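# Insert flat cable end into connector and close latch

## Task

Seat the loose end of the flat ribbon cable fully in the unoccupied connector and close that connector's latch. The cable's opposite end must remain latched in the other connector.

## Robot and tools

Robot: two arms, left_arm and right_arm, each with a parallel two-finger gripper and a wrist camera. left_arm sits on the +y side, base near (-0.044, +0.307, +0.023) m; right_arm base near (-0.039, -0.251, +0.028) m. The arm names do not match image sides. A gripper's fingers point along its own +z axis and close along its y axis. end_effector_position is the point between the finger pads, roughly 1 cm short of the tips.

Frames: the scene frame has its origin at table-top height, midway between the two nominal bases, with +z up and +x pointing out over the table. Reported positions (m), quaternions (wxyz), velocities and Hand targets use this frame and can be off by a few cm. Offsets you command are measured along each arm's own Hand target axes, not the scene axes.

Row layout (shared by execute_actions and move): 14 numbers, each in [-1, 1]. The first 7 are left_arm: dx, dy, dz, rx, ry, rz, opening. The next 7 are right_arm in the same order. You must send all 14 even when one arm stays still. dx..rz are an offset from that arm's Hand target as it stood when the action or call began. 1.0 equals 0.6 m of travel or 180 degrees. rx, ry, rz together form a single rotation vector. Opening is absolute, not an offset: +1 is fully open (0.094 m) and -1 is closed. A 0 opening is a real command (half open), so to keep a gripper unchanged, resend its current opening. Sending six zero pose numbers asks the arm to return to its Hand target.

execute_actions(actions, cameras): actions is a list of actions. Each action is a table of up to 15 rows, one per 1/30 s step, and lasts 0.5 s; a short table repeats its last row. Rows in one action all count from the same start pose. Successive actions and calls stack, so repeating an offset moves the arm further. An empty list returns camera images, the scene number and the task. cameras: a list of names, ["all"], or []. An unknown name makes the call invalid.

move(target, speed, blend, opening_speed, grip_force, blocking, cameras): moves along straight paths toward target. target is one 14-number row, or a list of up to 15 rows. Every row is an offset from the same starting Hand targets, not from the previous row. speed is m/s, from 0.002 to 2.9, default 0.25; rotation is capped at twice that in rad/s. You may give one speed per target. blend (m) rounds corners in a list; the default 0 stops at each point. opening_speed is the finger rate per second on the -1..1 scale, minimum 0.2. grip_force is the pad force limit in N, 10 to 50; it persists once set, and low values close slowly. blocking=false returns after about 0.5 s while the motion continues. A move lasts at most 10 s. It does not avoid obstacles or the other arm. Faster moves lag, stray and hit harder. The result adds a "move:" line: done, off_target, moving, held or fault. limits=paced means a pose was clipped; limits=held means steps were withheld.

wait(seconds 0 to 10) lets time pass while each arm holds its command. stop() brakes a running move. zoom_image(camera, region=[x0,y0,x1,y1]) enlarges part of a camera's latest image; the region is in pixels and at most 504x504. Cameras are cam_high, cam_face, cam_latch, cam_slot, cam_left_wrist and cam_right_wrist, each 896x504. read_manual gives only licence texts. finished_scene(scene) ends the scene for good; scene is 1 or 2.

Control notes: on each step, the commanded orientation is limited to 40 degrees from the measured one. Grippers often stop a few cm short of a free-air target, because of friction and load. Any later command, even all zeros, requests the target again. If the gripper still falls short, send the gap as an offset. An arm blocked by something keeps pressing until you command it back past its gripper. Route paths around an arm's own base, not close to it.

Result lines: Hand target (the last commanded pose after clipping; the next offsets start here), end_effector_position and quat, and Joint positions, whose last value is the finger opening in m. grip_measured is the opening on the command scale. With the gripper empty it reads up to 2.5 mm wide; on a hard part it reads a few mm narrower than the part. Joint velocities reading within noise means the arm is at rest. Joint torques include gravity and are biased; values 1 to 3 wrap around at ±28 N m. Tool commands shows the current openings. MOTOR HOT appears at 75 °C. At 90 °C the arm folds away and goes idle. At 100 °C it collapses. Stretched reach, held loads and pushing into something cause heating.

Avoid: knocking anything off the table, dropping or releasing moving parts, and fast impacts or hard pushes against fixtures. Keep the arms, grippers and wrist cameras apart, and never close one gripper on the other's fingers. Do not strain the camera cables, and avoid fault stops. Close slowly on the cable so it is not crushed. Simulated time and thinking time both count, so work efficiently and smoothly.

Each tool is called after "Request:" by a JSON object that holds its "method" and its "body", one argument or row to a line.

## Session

Request:
{"method": "execute_actions", "body": {
  "actions": []
}}

Request:
{"method": "zoom_image", "body": {
  "camera": "cam_slot",
  "region": [300, 150, 720, 480]
}}

Request:
{"method": "zoom_image", "body": {
  "camera": "cam_latch",
  "region": [290, 190, 550, 420]
}}

Scene clock: 0.00 s.
left_arm: end_effector_position=(+0.2255, +0.1910, +0.4409) grip_measured=+1.000 end_effector_quat_wxyz=(+0.727, +0.152, +0.662, -0.097) | right_arm: end_effector_position=(+0.2401, -0.1383, +0.3887) grip_measured=+1.000 end_effector_quat_wxyz=(+0.572, -0.009, +0.764, +0.298)
Joint positions: left_arm=[-0.463 0.695 0.91 -0.139 -0.136 0.104 0.094] | right_arm=[0.201 0.752 0.939 -0.363 -0.264 0.422 0.094]
Joint velocities: within noise
Joint torques (N m): no reading
Heat: left arm: 29 °C; right arm: 30 °C.
Hand target: left_arm +0.2224, +0.1927, +0.4506; +0.736, +0.149, +0.653, -0.100 | right_arm +0.2381, -0.1387, +0.3952; +0.578, -0.012, +0.759, +0.298
Tool commands: left_gripper/opening=+1.0 right_gripper/opening=+1.0
camera_calibration:
cam_slot: T_world_to_cam=[[-0.724613, 0.68855, 0.0288813, 0.119905], [0.417239, 0.471675, -0.776811, -0.0475106], [-0.548496, -0.550837, -0.629072, 0.340394], [0, 0, 0, 1]] pos_world=[0.293413, 0.127351, 0.173763]
cam_left_wrist: T_world_to_cam=[[-0.348559, -0.930689, -0.111015, 0.304817], [-0.280398, 0.21656, -0.935136, 0.47334], [0.894362, -0.294821, -0.336447, 0.0969265], [0, 0, 0, 1]] pos_world=[0.152283, 0.20976, 0.509087]
cam_right_wrist: T_world_to_cam=[[0.365556, -0.839393, -0.40223, -0.0515183], [-0.682631, 0.0520021, -0.728911, 0.490187], [0.632759, 0.541032, -0.553986, 0.22925], [0, 0, 0, 1]] pos_world=[0.20839, -0.192766, 0.463581]

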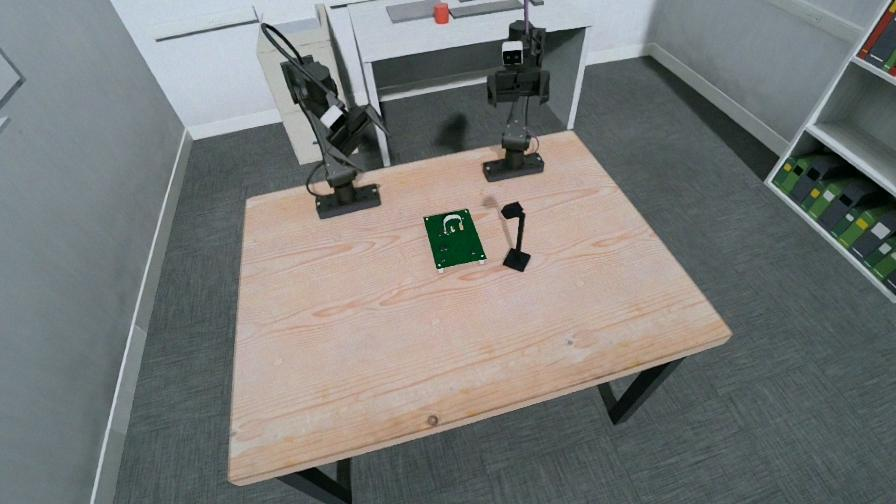

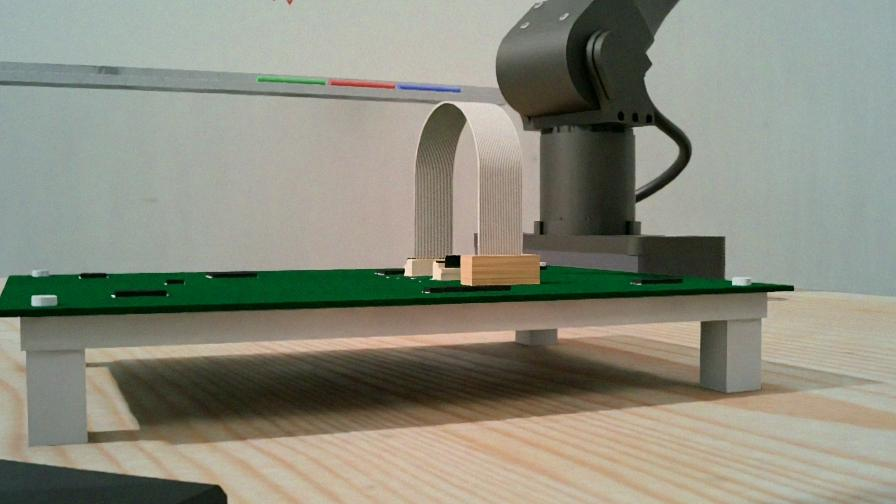

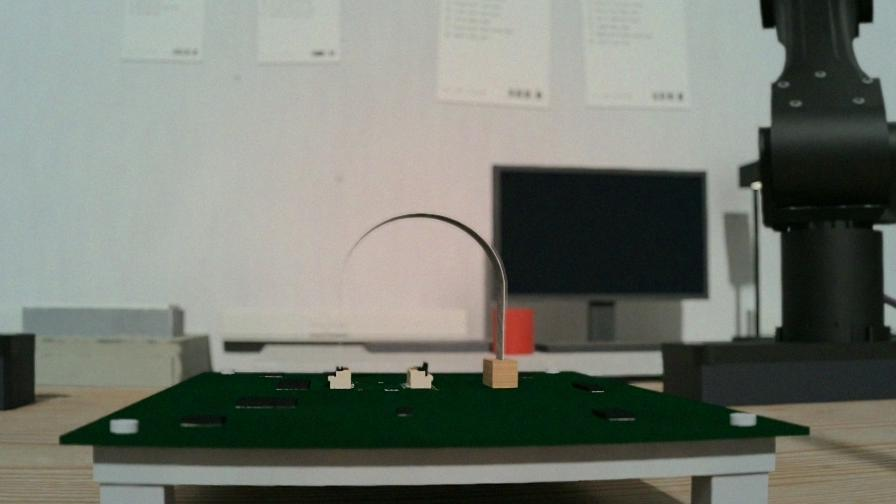

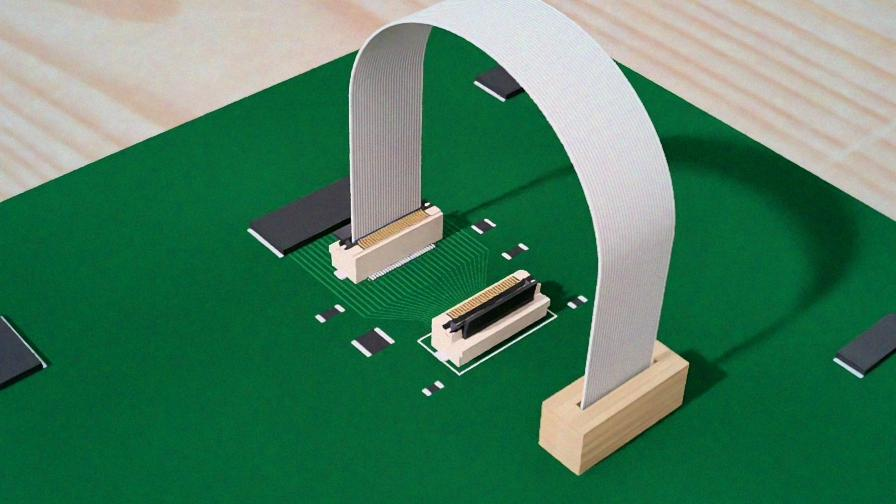

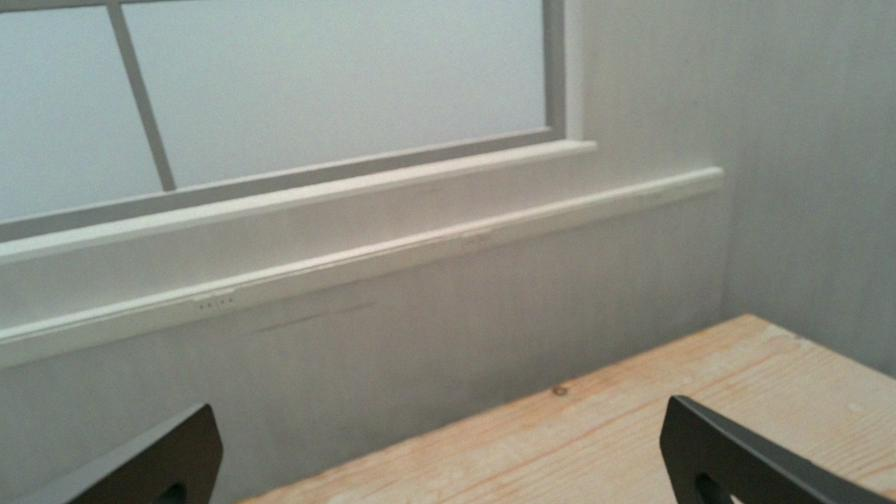

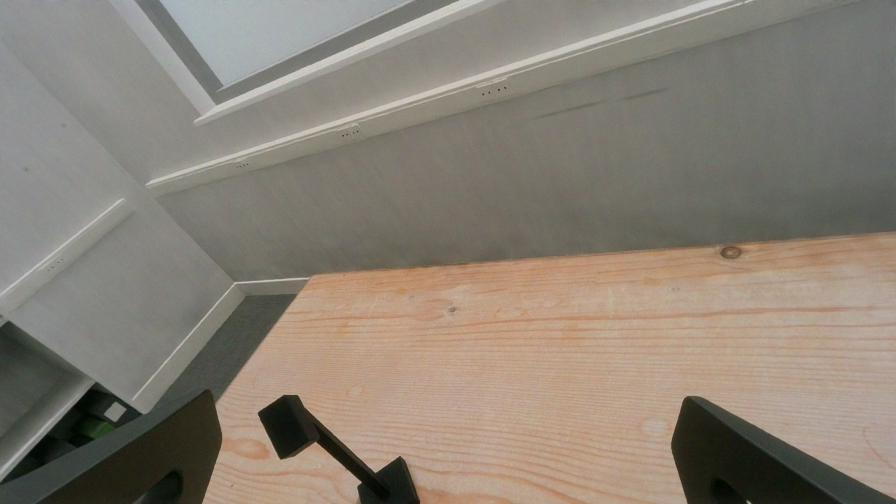

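Scaled by 1.200 from the camera's 896x504 image, which has a finer 1280x720 frame.

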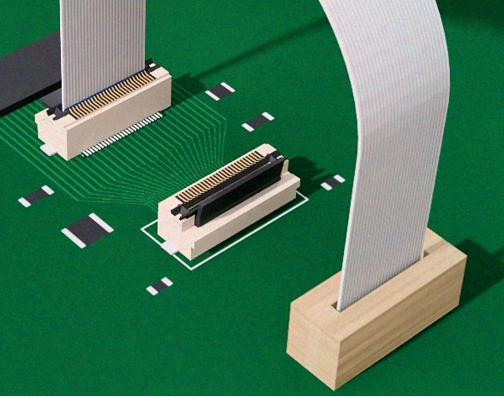

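Scaled by 1.938 from the camera's 896x504 image, which has a finer 1280x720 frame.

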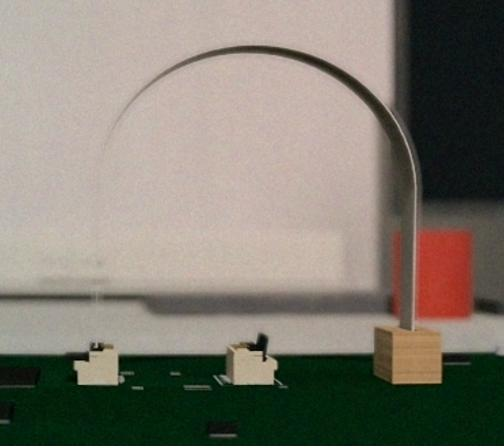

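Request:
{"method": "move", "body": {
  "target": [
    [0.3862,-0.2499,-0.1265,-0.0935,0.1581,-0.0418,-0.45,0,0,0,0,0,0,1],
    [0.5968,-0.3224,-0.1107,-0.0935,0.1581,-0.0418,-0.45,0,0,0,0,0,0,1]
  ],
  "speed": 0.25,
  "blend": 0.03,
  "cameras": ["cam_left_wrist","cam_latch"]
}}

Scene clock: 7.43 s.
left_arm: end_effector_position=(+0.1357, +0.0593, +0.0641) grip_measured=-0.447 end_effector_quat_wxyz=(+0.547, +0.033, +0.836, -0.002) | right_arm: end_effector_position=(+0.2401, -0.1383, +0.3887) grip_measured=+1.000 end_effector_quat_wxyz=(+0.572, -0.009, +0.764, +0.298)
Joint positions: left_arm=[-1.484 1.754 0.622 -0.22 -1.148 -1.296 0.026] | right_arm=[0.201 0.752 0.939 -0.363 -0.264 0.422 0.094]
Joint torques (N m): left_arm=[0.46 -5.18 7.36 0.66 -0.77 -0.06] | right_arm=[-0.14 -0.47 8.79 1.76 -0.05 -0.03]
Heat: left arm: 29 °C; right arm: 31 °C.
Hand target: left_arm +0.1399, +0.0518, +0.0719; +0.559, +0.018, +0.829, -0.012 | right_arm +0.2381, -0.1387, +0.3952; +0.578, -0.012, +0.759, +0.298
Off the commanded pose: left_arm 0.012 m, 3 deg | right_arm 0.007 m, 1 deg.
move: off_target (left_arm)
camera_calibration:
cam_left_wrist: T_world_to_cam=[[-0.071047, -0.996436, -0.0454721, 0.0711692], [-0.736628, 0.0831509, -0.671167, 0.177276], [0.672556, -0.0141884, -0.73991, 0.0510427], [0, 0, 0, 1]] pos_world=[0.101313, 0.0568992, 0.159985]
Images, in order (width x height): cam_latch 896x504, cam_left_wrist 896x504.

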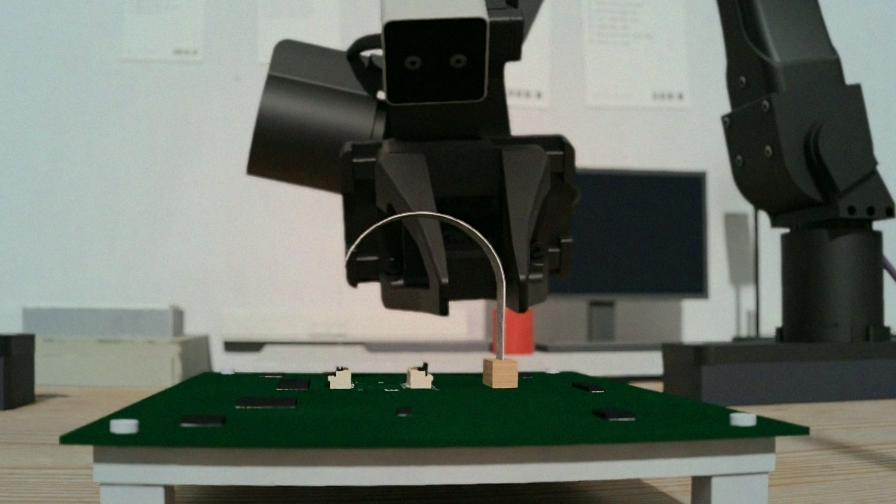

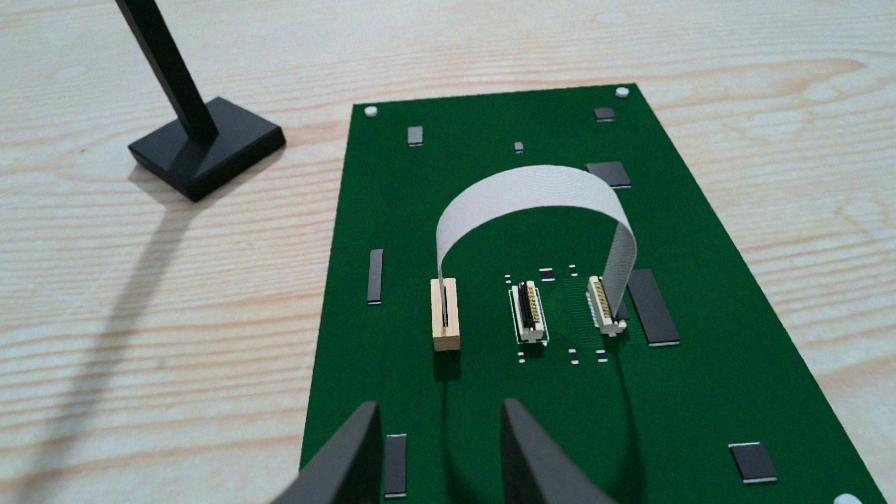

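Request:
{"method": "move", "body": {
  "target": [
    [-0.01608,0.01727,0.08287,0,0,0,-0.45,0,0,0,0,0,0,1],
    [0.00015,0.01727,0.08943,0,0,0,-0.45,0,0,0,0,0,0,1]
  ],
  "speed": [0.1, 0.05],
  "cameras": ["cam_latch","cam_slot","cam_face"]
}}

Scene clock: 13.43 s.
left_arm: end_effector_position=(+0.1887, +0.0557, +0.0530) grip_measured=-0.447 end_effector_quat_wxyz=(+0.555, +0.019, +0.832, -0.018) | right_arm: end_effector_position=(+0.2401, -0.1383, +0.3887) grip_measured=+1.000 end_effector_quat_wxyz=(+0.572, -0.009, +0.764, +0.298)
Joint positions: left_arm=[-1.277 1.818 0.524 0.368 -1.071 -0.873 0.026] | right_arm=[0.201 0.752 0.939 -0.363 -0.264 0.422 0.094]
Joint torques (N m): left_arm=[0.36 -5.3 3.77 1.26 -0.52 0.05] | right_arm=[-0.14 -0.46 8.85 1.76 -0.05 -0.04]
Heat: left arm: 29 °C; right arm: 32 °C.
Hand target: left_arm +0.1900, +0.0601, +0.0517; +0.559, +0.018, +0.829, -0.012 | right_arm +0.2381, -0.1387, +0.3952; +0.578, -0.012, +0.759, +0.298
Off the commanded pose: left_arm 0.005 m, 1 deg | right_arm 0.007 m, 1 deg.
move: done
camera_calibration:
cam_slot: T_world_to_cam=[[-0.724613, 0.68855, 0.0288813, 0.119905], [0.417239, 0.471675, -0.776811, -0.0475106], [-0.548496, -0.550837, -0.629072, 0.340394], [0, 0, 0, 1]] pos_world=[0.293413, 0.127351, 0.173763]
Images, in order (width x height): cam_face 896x504, cam_latch 896x504, cam_slot 896x504.

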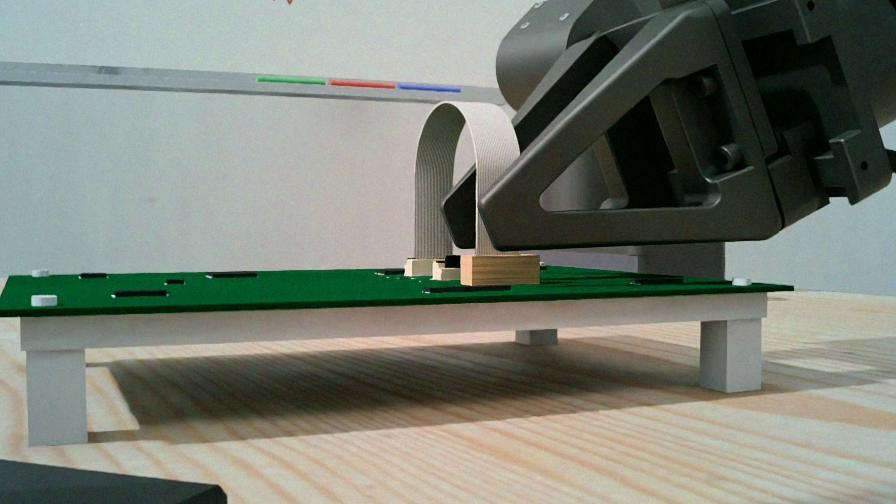

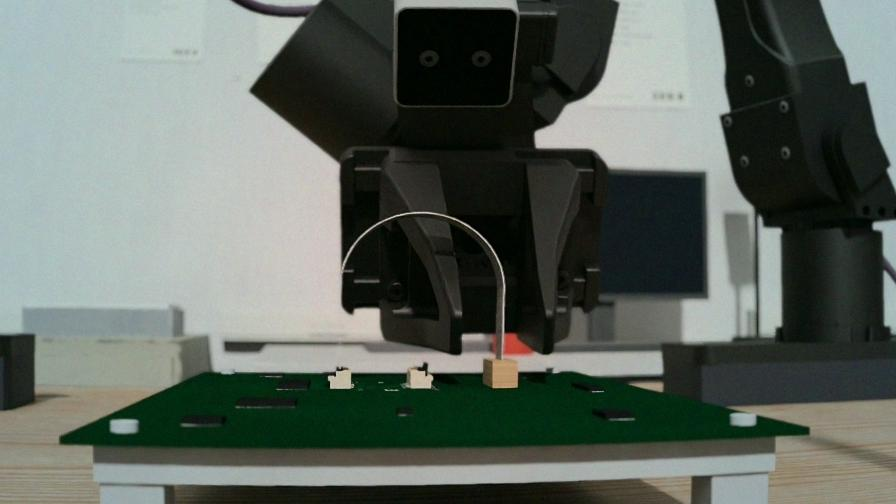

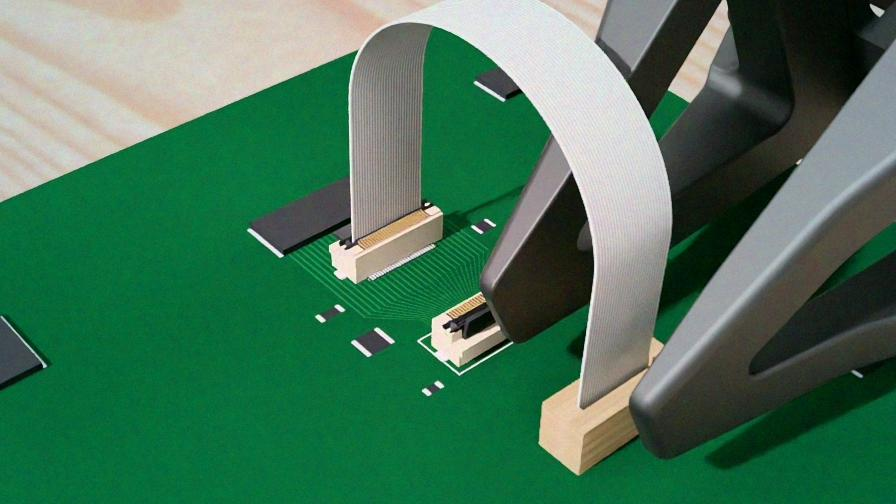

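Request:
{"method": "move", "body": {
  "target": [0,0,0,0,0,0,-1,0,0,0,0,0,0,1],
  "speed": 0.05,
  "grip_force": 25
}}

Scene clock: 16.23 s.
left_arm: end_effector_position=(+0.1887, +0.0555, +0.0531) grip_measured=-0.977 end_effector_quat_wxyz=(+0.555, +0.019, +0.831, -0.019) | right_arm: end_effector_position=(+0.2401, -0.1383, +0.3887) grip_measured=+1.000 end_effector_quat_wxyz=(+0.572, -0.009, +0.764, +0.298)
Joint positions: left_arm=[-1.277 1.818 0.524 0.369 -1.071 -0.872 0.001] | right_arm=[0.201 0.752 0.939 -0.363 -0.264 0.422 0.094]
Joint torques (N m): left_arm=[0.4 -5.24 3.84 1.27 -0.5 0.04] | right_arm=[-0.14 -0.49 8.9 1.76 -0.07 -0.05]
Heat: left arm: 29 °C; right arm: 32 °C.
Hand target: left_arm +0.1900, +0.0601, +0.0517; +0.559, +0.018, +0.829, -0.012 | right_arm +0.2381, -0.1387, +0.3952; +0.578, -0.012, +0.759, +0.298
Off the commanded pose: left_arm 0.005 m, 1 deg | right_arm 0.007 m, 1 deg.
grip_force (N): 25, 25
move: done

Request:
{"method": "move", "body": {
  "target": [
    [-0.0402,0,-0.0163,0,0,0,-1,0,0,0,0,0,0,1],
    [-0.0405,-0.0568,-0.0155,0,0,0,-1,0,0,0,0,0,0,1],
    [-0.0403,-0.0430,-0.0161,0,0,0,-1,0,0,0,0,0,0,1],
    [-0.0131,-0.0430,-0.0051,0,0,0,-1,0,0,0,0,0,0,1]
  ],
  "speed": [0.08,0.1,0.06,0.06],
  "cameras": ["cam_latch","cam_slot"]
}}

Request:
{"method": "zoom_image", "body": {
  "camera": "cam_latch",
  "region": [335, 300, 445, 400]
}}

Request:
{"method": "zoom_image", "body": {
  "camera": "cam_slot",
  "region": [435, 250, 555, 350]
}}

Scene clock: 22.70 s.
left_arm: end_effector_position=(+0.1877, +0.0296, +0.0607) grip_measured=-0.977 end_effector_quat_wxyz=(+0.552, +0.023, +0.833, -0.017) | right_arm: end_effector_position=(+0.2401, -0.1383, +0.3887) grip_measured=+1.000 end_effector_quat_wxyz=(+0.572, -0.009, +0.764, +0.298)
Joint positions: left_arm=[-1.303 1.847 0.646 0.231 -1.078 -0.913 0.001] | right_arm=[0.201 0.752 0.939 -0.363 -0.264 0.422 0.094]
Joint torques (N m): left_arm=[0.14 -5.93 4.18 1.22 -0.63 -0.06] | right_arm=[-0.08 -0.49 8.87 1.76 -0.07 -0.04]
Heat: left arm: 29 °C; right arm: 32 °C.
Hand target: left_arm +0.1890, +0.0342, +0.0602; +0.559, +0.018, +0.829, -0.012 | right_arm +0.2381, -0.1387, +0.3952; +0.578, -0.012, +0.759, +0.298
Off the commanded pose: left_arm 0.005 m, 1 deg | right_arm 0.007 m, 1 deg.
grip_force (N): 25, 25
move: done
camera_calibration:
cam_slot: T_world_to_cam=[[-0.724613, 0.68855, 0.0288813, 0.119905], [0.417239, 0.471675, -0.776811, -0.0475106], [-0.548496, -0.550837, -0.629072, 0.340394], [0, 0, 0, 1]] pos_world=[0.293413, 0.127351, 0.173763]
Images, in order (width x height): cam_latch 896x504, cam_slot 896x504.

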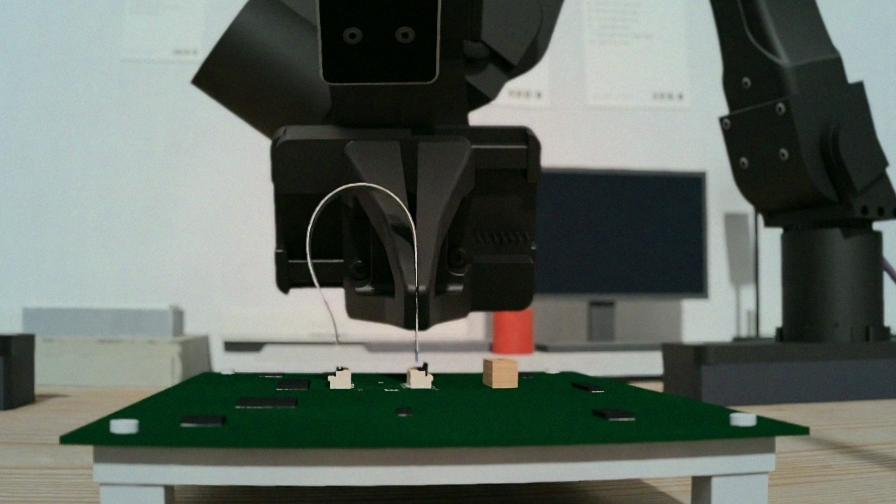

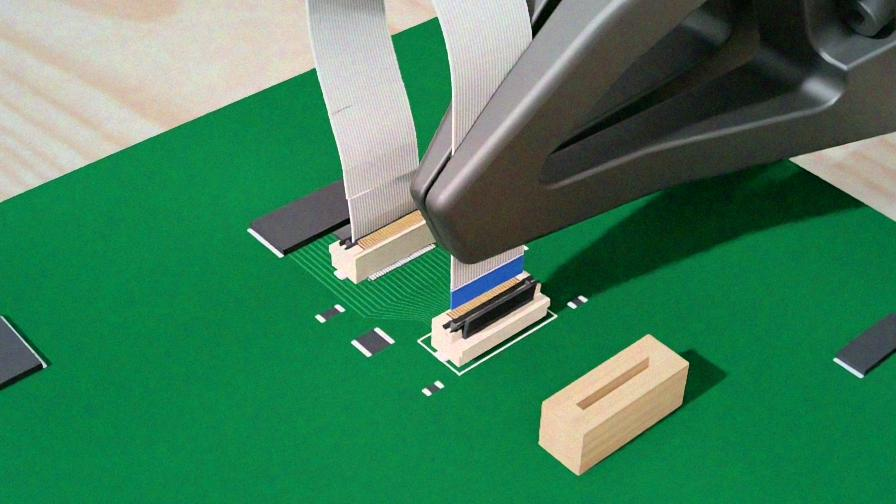

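Scaled by 4.582 from the camera's 896x504 image, which has a finer 1280x720 frame.

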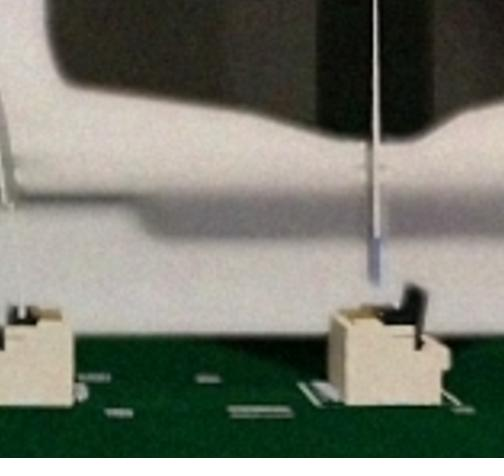

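Scaled by 4.200 from the camera's 896x504 image, which has a finer 1280x720 frame.

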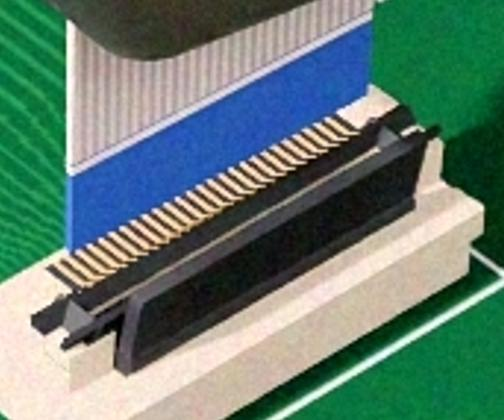

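Request:
{"method": "zoom_image", "body": {
  "camera": "cam_latch",
  "region": [398, 335, 448, 395]
}}

Request:
{"method": "zoom_image", "body": {
  "camera": "cam_latch",
  "region": [318, 335, 368, 395]
}}

Request:
{"method": "zoom_image", "body": {
  "camera": "cam_slot",
  "region": [436, 290, 496, 340]
}}

Scaled by 8.400 from the camera's 896x504 image, which has a finer 1280x720 frame.

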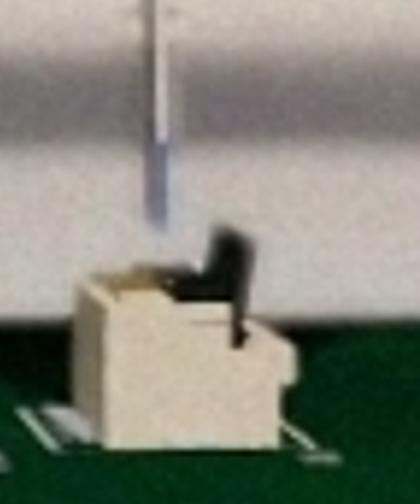

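Scaled by 8.400 from the camera's 896x504 image, which has a finer 1280x720 frame.

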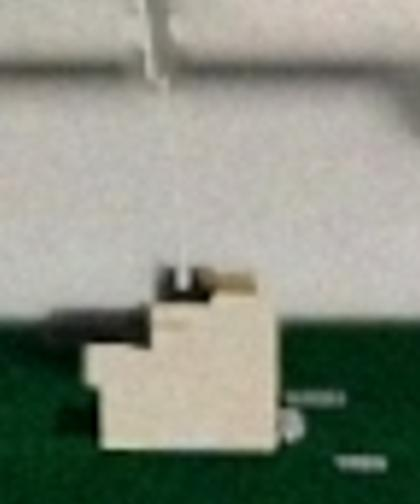

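Scaled by 8.400 from the camera's 896x504 image, which has a finer 1280x720 frame.

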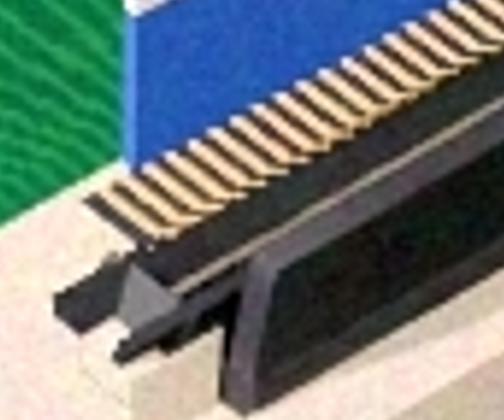

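Request:
{"method": "move", "body": {
  "target": [0.00115,0.00153,-0.00004,-0.00029,0.00023,0.00071,-1,0,0,0,0,0,0,1],
  "speed": 0.02,
  "cameras": ["cam_latch","cam_slot"]
}}

Request:
{"method": "zoom_image", "body": {
  "camera": "cam_latch",
  "region": [398, 335, 448, 395]
}}

Request:
{"method": "zoom_image", "body": {
  "camera": "cam_slot",
  "region": [435, 250, 555, 350]
}}

Scene clock: 30.50 s.
left_arm: end_effector_position=(+0.1877, +0.0295, +0.0608) grip_measured=-0.977 end_effector_quat_wxyz=(+0.552, +0.023, +0.833, -0.017) | right_arm: end_effector_position=(+0.2401, -0.1383, +0.3887) grip_measured=+1.000 end_effector_quat_wxyz=(+0.572, -0.009, +0.764, +0.298)
Joint positions: left_arm=[-1.303 1.847 0.646 0.232 -1.078 -0.913 0.001] | right_arm=[0.201 0.752 0.939 -0.363 -0.264 0.422 0.094]
Joint torques (N m): left_arm=[0.14 -5.91 3.89 1.23 -0.62 -0.05] | right_arm=[-0.08 -0.5 8.8 1.75 -0.06 -0.05]
Heat: left arm: 29 °C; right arm: 33 °C.
Hand target: left_arm +0.1887, +0.0352, +0.0595; +0.558, +0.019, +0.829, -0.011 | right_arm +0.2381, -0.1387, +0.3952; +0.578, -0.012, +0.759, +0.298
Off the commanded pose: left_arm 0.006 m, 1 deg | right_arm 0.007 m, 1 deg.
grip_force (N): 25, 25
move: done
camera_calibration:
cam_slot: T_world_to_cam=[[-0.724613, 0.68855, 0.0288813, 0.119905], [0.417239, 0.471675, -0.776811, -0.0475106], [-0.548496, -0.550837, -0.629072, 0.340394], [0, 0, 0, 1]] pos_world=[0.293413, 0.127351, 0.173763]
Images, in order (width x height): cam_latch 896x504, cam_slot 896x504.

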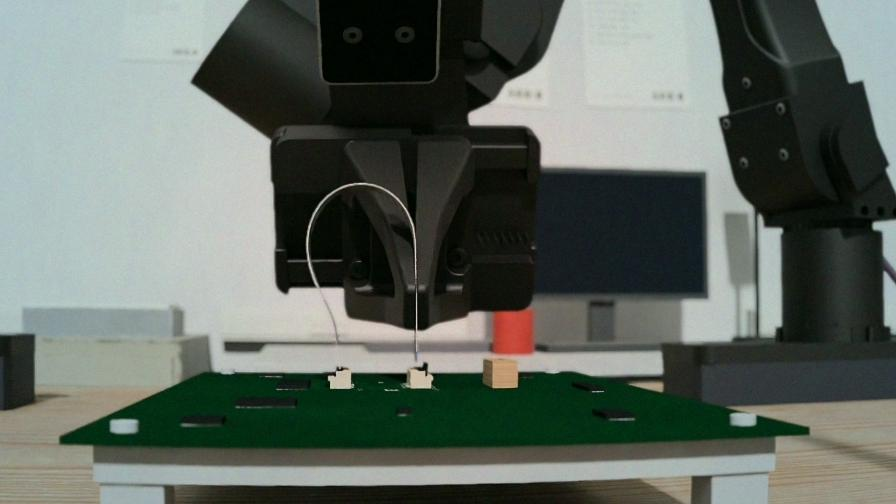

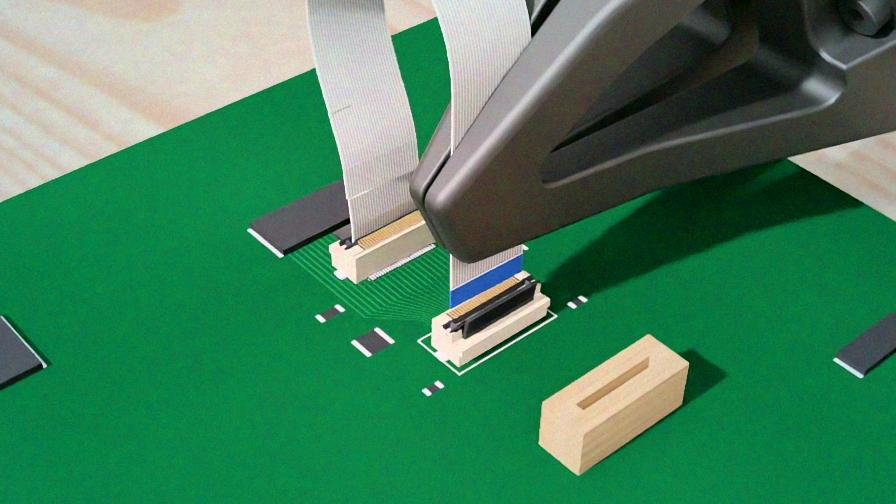

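Scaled by 8.400 from the camera's 896x504 image, which has a finer 1280x720 frame.

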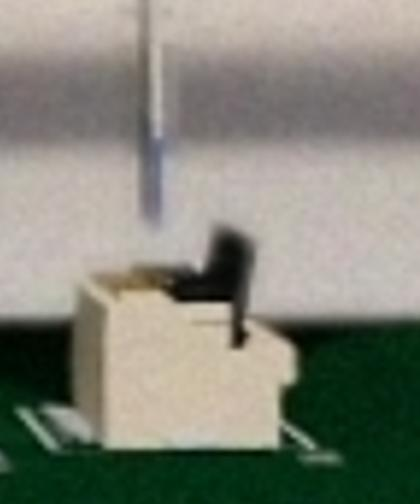

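Scaled by 4.200 from the camera's 896x504 image, which has a finer 1280x720 frame.

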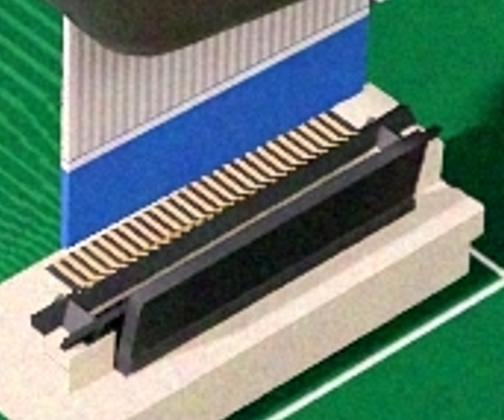

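Request:
{"method": "move", "body": {
  "target": [0.00138,0.00184,-0.00005,-0.00034,0.00028,0.00085,-1,0,0,0,0,0,0,1],
  "speed": 0.02,
  "cameras": ["cam_latch","cam_slot"]
}}

Request:
{"method": "zoom_image", "body": {
  "camera": "cam_latch",
  "region": [398, 335, 448, 395]
}}

Request:
{"method": "zoom_image", "body": {
  "camera": "cam_slot",
  "region": [435, 250, 555, 350]
}}

Scene clock: 31.67 s.
left_arm: end_effector_position=(+0.1877, +0.0294, +0.0609) grip_measured=-0.977 end_effector_quat_wxyz=(+0.552, +0.023, +0.833, -0.018) | right_arm: end_effector_position=(+0.2401, -0.1383, +0.3887) grip_measured=+1.000 end_effector_quat_wxyz=(+0.572, -0.009, +0.764, +0.298)
Joint positions: left_arm=[-1.303 1.847 0.646 0.232 -1.078 -0.913 0.001] | right_arm=[0.201 0.752 0.939 -0.363 -0.264 0.422 0.094]
Joint torques (N m): left_arm=[0.13 -5.94 3.55 1.23 -0.62 -0.07] | right_arm=[-0.13 -0.53 8.84 1.76 -0.06 -0.04]
Heat: left arm: 29 °C; right arm: 33 °C.
Hand target: left_arm +0.1884, +0.0363, +0.0588; +0.558, +0.019, +0.829, -0.010 | right_arm +0.2381, -0.1387, +0.3952; +0.578, -0.012, +0.759, +0.298
Off the commanded pose: left_arm 0.007 m, 1 deg | right_arm 0.007 m, 1 deg.
grip_force (N): 25, 25
move: done
camera_calibration:
cam_slot: T_world_to_cam=[[-0.724613, 0.68855, 0.0288813, 0.119905], [0.417239, 0.471675, -0.776811, -0.0475106], [-0.548496, -0.550837, -0.629072, 0.340394], [0, 0, 0, 1]] pos_world=[0.293413, 0.127351, 0.173763]
Images, in order (width x height): cam_latch 896x504, cam_slot 896x504.

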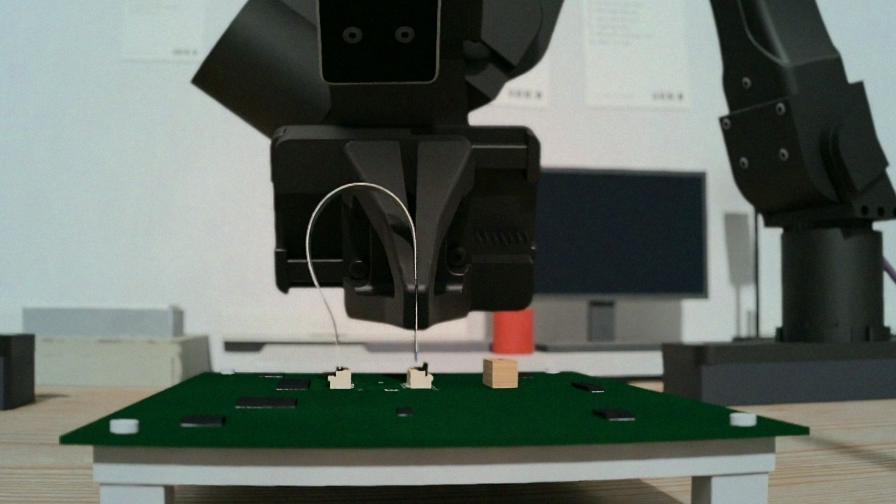

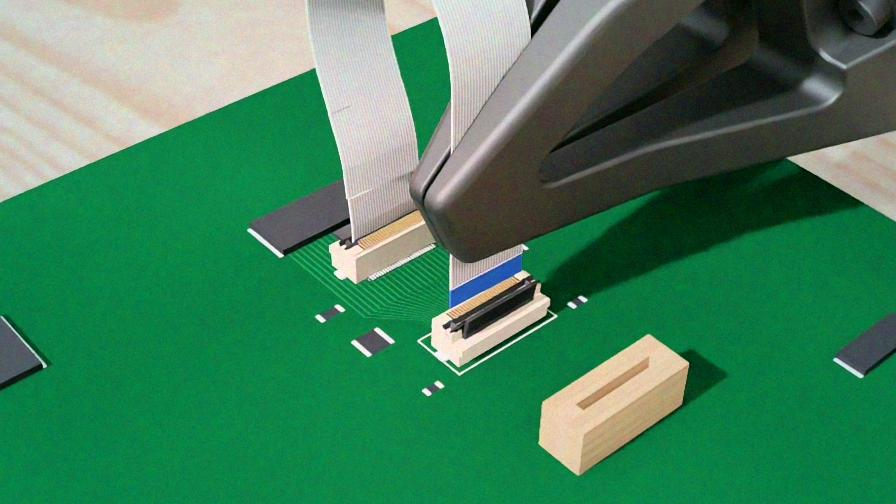

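Scaled by 8.400 from the camera's 896x504 image, which has a finer 1280x720 frame.

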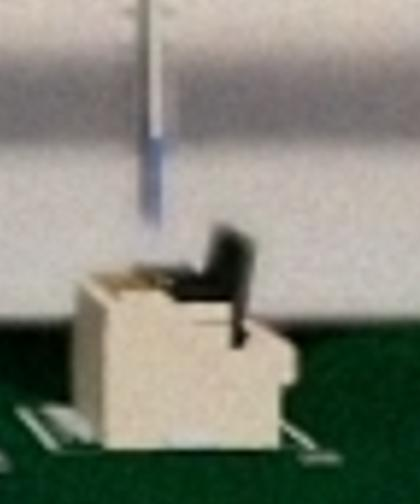

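Scaled by 4.200 from the camera's 896x504 image, which has a finer 1280x720 frame.

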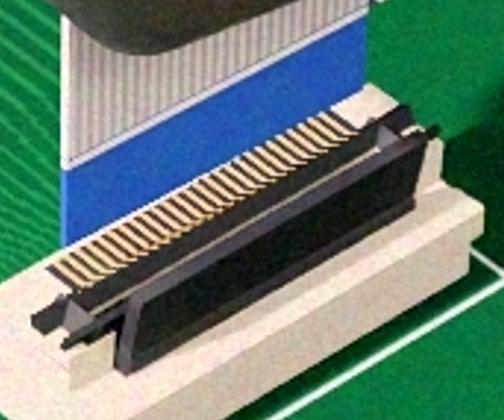

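Request:
{"method": "move", "body": {
  "target": [0.00138,0.00184,-0.00005,-0.00034,0.00028,0.00085,-1,0,0,0,0,0,0,1],
  "speed": 0.02
}}

Scene clock: 33.53 s.
left_arm: end_effector_position=(+0.1871, +0.0320, +0.0590) grip_measured=-0.977 end_effector_quat_wxyz=(+0.551, +0.024, +0.834, -0.015) | right_arm: end_effector_position=(+0.2401, -0.1383, +0.3887) grip_measured=+1.000 end_effector_quat_wxyz=(+0.572, -0.009, +0.764, +0.298)
Joint positions: left_arm=[-1.303 1.847 0.637 0.236 -1.078 -0.913 0.001] | right_arm=[0.201 0.752 0.939 -0.363 -0.264 0.422 0.094]
Joint torques (N m): left_arm=[0.1 -5.89 4.03 1.19 -0.62 -0.06] | right_arm=[-0.12 -0.51 8.81 1.76 -0.05 -0.03]
Heat: left arm: 29 °C; right arm: 33 °C.
Hand target: left_arm +0.1882, +0.0374, +0.0580; +0.558, +0.020, +0.830, -0.009 | right_arm +0.2381, -0.1387, +0.3952; +0.578, -0.012, +0.759, +0.298
Off the commanded pose: left_arm 0.006 m, 1 deg | right_arm 0.007 m, 1 deg.
grip_force (N): 25, 25
move: done

Request:
{"method": "move", "body": {
  "target": [-0.0019,-0.00254,0.00007,0.00114,-0.00093,-0.00283,-1,0,0,0,0,0,0,1],
  "speed": 0.02,
  "cameras": ["cam_latch","cam_slot"]
}}

Request:
{"method": "zoom_image", "body": {
  "camera": "cam_latch",
  "region": [398, 335, 448, 395]
}}

Request:
{"method": "zoom_image", "body": {
  "camera": "cam_slot",
  "region": [435, 250, 555, 350]
}}

Scene clock: 35.40 s.
left_arm: end_effector_position=(+0.1873, +0.0312, +0.0596) grip_measured=-0.977 end_effector_quat_wxyz=(+0.552, +0.023, +0.833, -0.018) | right_arm: end_effector_position=(+0.2401, -0.1383, +0.3887) grip_measured=+1.000 end_effector_quat_wxyz=(+0.572, -0.009, +0.764, +0.298)
Joint positions: left_arm=[-1.303 1.847 0.637 0.242 -1.078 -0.913 0.001] | right_arm=[0.201 0.752 0.939 -0.363 -0.264 0.422 0.094]
Joint torques (N m): left_arm=[0.1 -5.83 4.23 1.24 -0.63 -0.05] | right_arm=[-0.12 -0.5 8.8 1.77 -0.05 -0.03]
Heat: left arm: 29 °C; right arm: 33 °C.
Hand target: left_arm +0.1886, +0.0358, +0.0591; +0.559, +0.017, +0.829, -0.013 | right_arm +0.2381, -0.1387, +0.3952; +0.578, -0.012, +0.759, +0.298
Off the commanded pose: left_arm 0.005 m, 1 deg | right_arm 0.007 m, 1 deg.
grip_force (N): 25, 25
move: done
camera_calibration:
cam_slot: T_world_to_cam=[[-0.724613, 0.68855, 0.0288813, 0.119905], [0.417239, 0.471675, -0.776811, -0.0475106], [-0.548496, -0.550837, -0.629072, 0.340394], [0, 0, 0, 1]] pos_world=[0.293413, 0.127351, 0.173763]
Images, in order (width x height): cam_latch 896x504, cam_slot 896x504.

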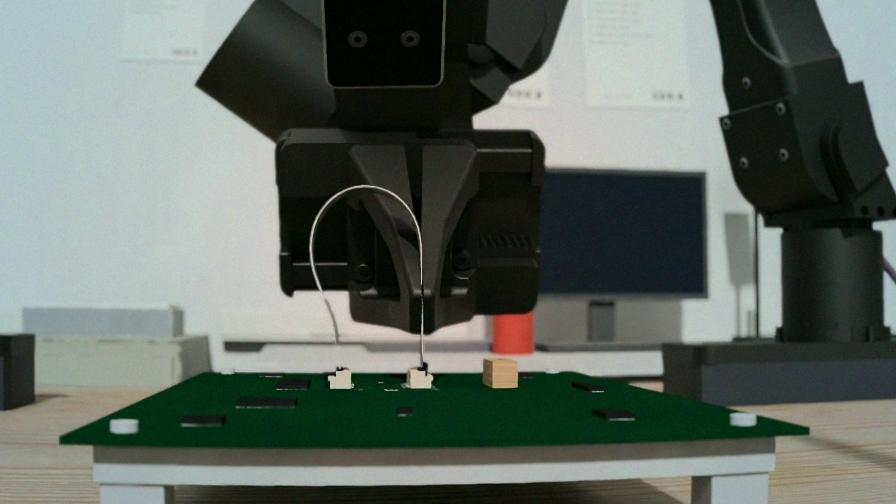

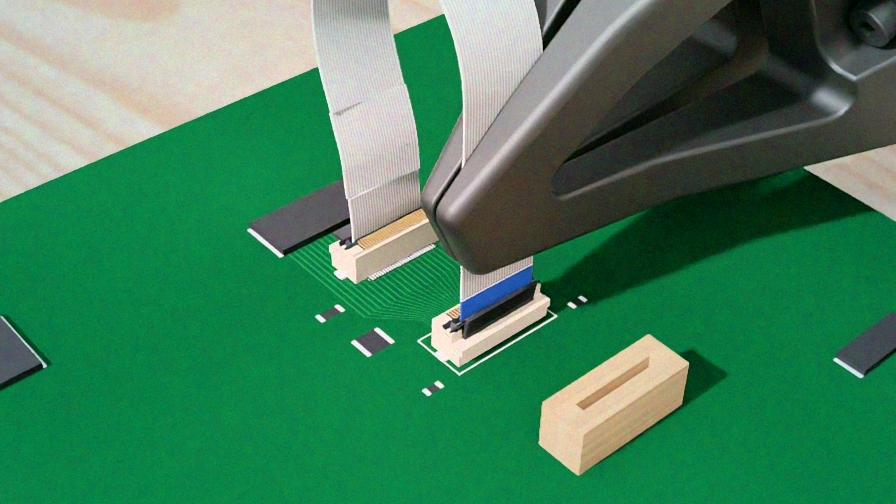

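Scaled by 8.400 from the camera's 896x504 image, which has a finer 1280x720 frame.

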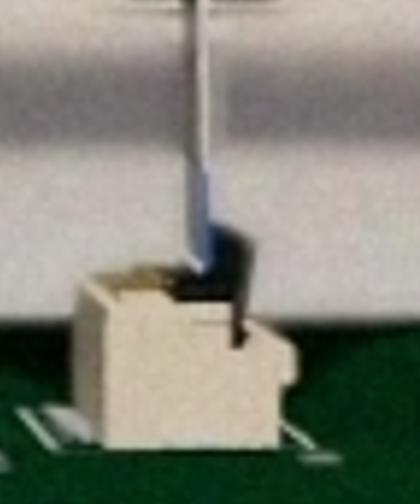

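Scaled by 4.200 from the camera's 896x504 image, which has a finer 1280x720 frame.

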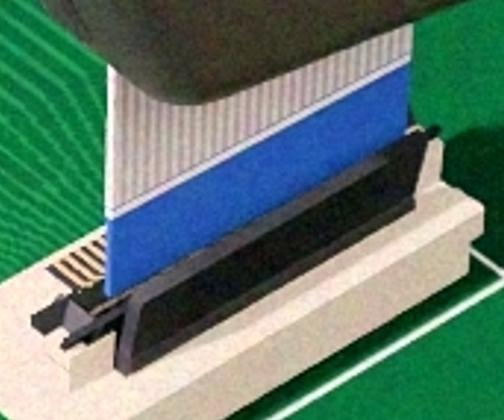

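Request:
{"method": "move", "body": {
  "target": [-0.00076,-0.00102,0.00003,0.00046,-0.00037,-0.00113,-1,0,0,0,0,0,0,1],
  "speed": 0.02,
  "cameras": ["cam_latch","cam_slot"]
}}

Request:
{"method": "zoom_image", "body": {
  "camera": "cam_latch",
  "region": [398, 335, 448, 395]
}}

Request:
{"method": "zoom_image", "body": {
  "camera": "cam_slot",
  "region": [435, 250, 555, 350]
}}

Scene clock: 37.33 s.
left_arm: end_effector_position=(+0.1874, +0.0307, +0.0599) grip_measured=-0.977 end_effector_quat_wxyz=(+0.553, +0.022, +0.833, -0.019) | right_arm: end_effector_position=(+0.2401, -0.1383, +0.3887) grip_measured=+1.000 end_effector_quat_wxyz=(+0.572, -0.009, +0.764, +0.298)
Joint positions: left_arm=[-1.303 1.847 0.637 0.245 -1.078 -0.913 0.001] | right_arm=[0.201 0.752 0.939 -0.363 -0.264 0.422 0.094]
Joint torques (N m): left_arm=[0.17 -5.86 4.21 1.25 -0.62 -0.05] | right_arm=[-0.1 -0.53 8.87 1.76 -0.06 -0.03]
Heat: left arm: 29 °C; right arm: 33 °C.
Hand target: left_arm +0.1887, +0.0352, +0.0595; +0.559, +0.016, +0.829, -0.014 | right_arm +0.2381, -0.1387, +0.3952; +0.578, -0.012, +0.759, +0.298
Off the commanded pose: left_arm 0.005 m, 1 deg | right_arm 0.007 m, 1 deg.
grip_force (N): 25, 25
move: done
camera_calibration:
cam_slot: T_world_to_cam=[[-0.724613, 0.68855, 0.0288813, 0.119905], [0.417239, 0.471675, -0.776811, -0.0475106], [-0.548496, -0.550837, -0.629072, 0.340394], [0, 0, 0, 1]] pos_world=[0.293413, 0.127351, 0.173763]
Images, in order (width x height): cam_latch 896x504, cam_slot 896x504.

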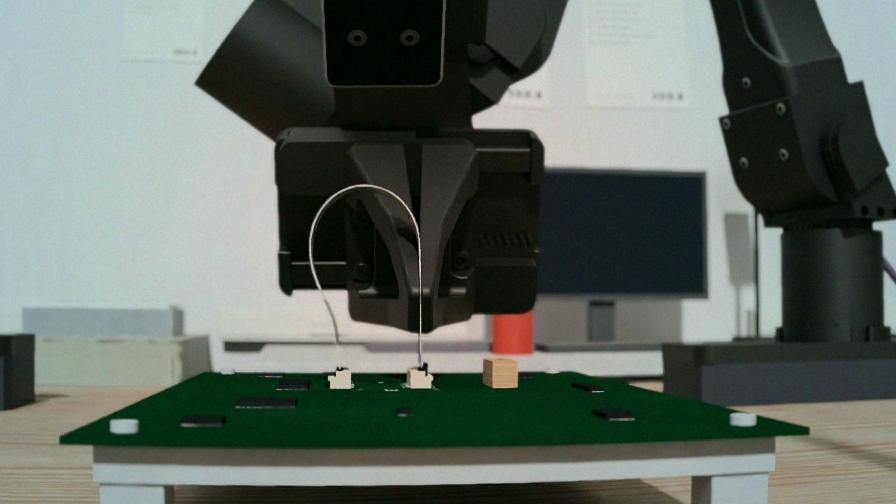

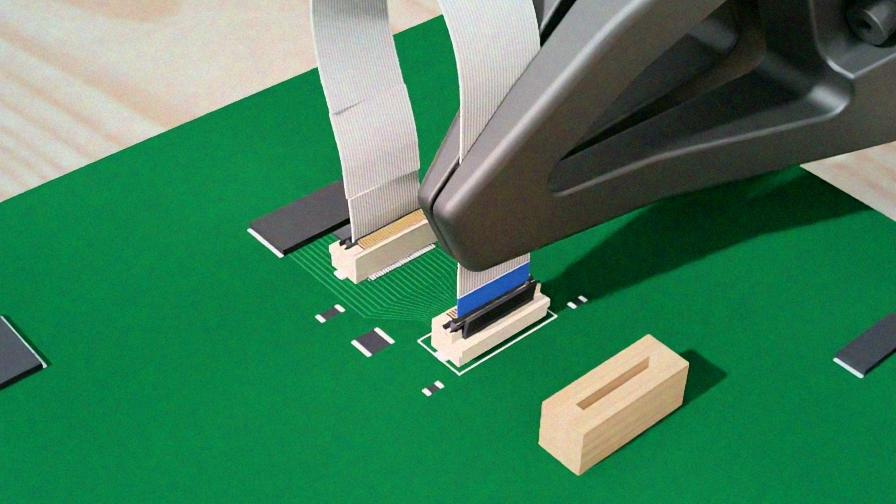

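Scaled by 8.400 from the camera's 896x504 image, which has a finer 1280x720 frame.

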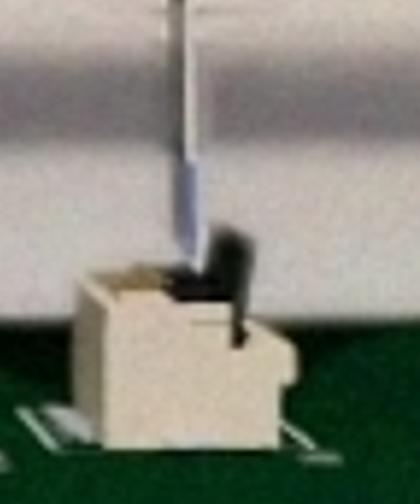

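Scaled by 4.200 from the camera's 896x504 image, which has a finer 1280x720 frame.

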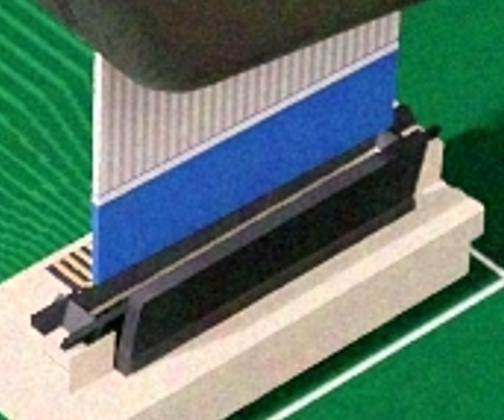

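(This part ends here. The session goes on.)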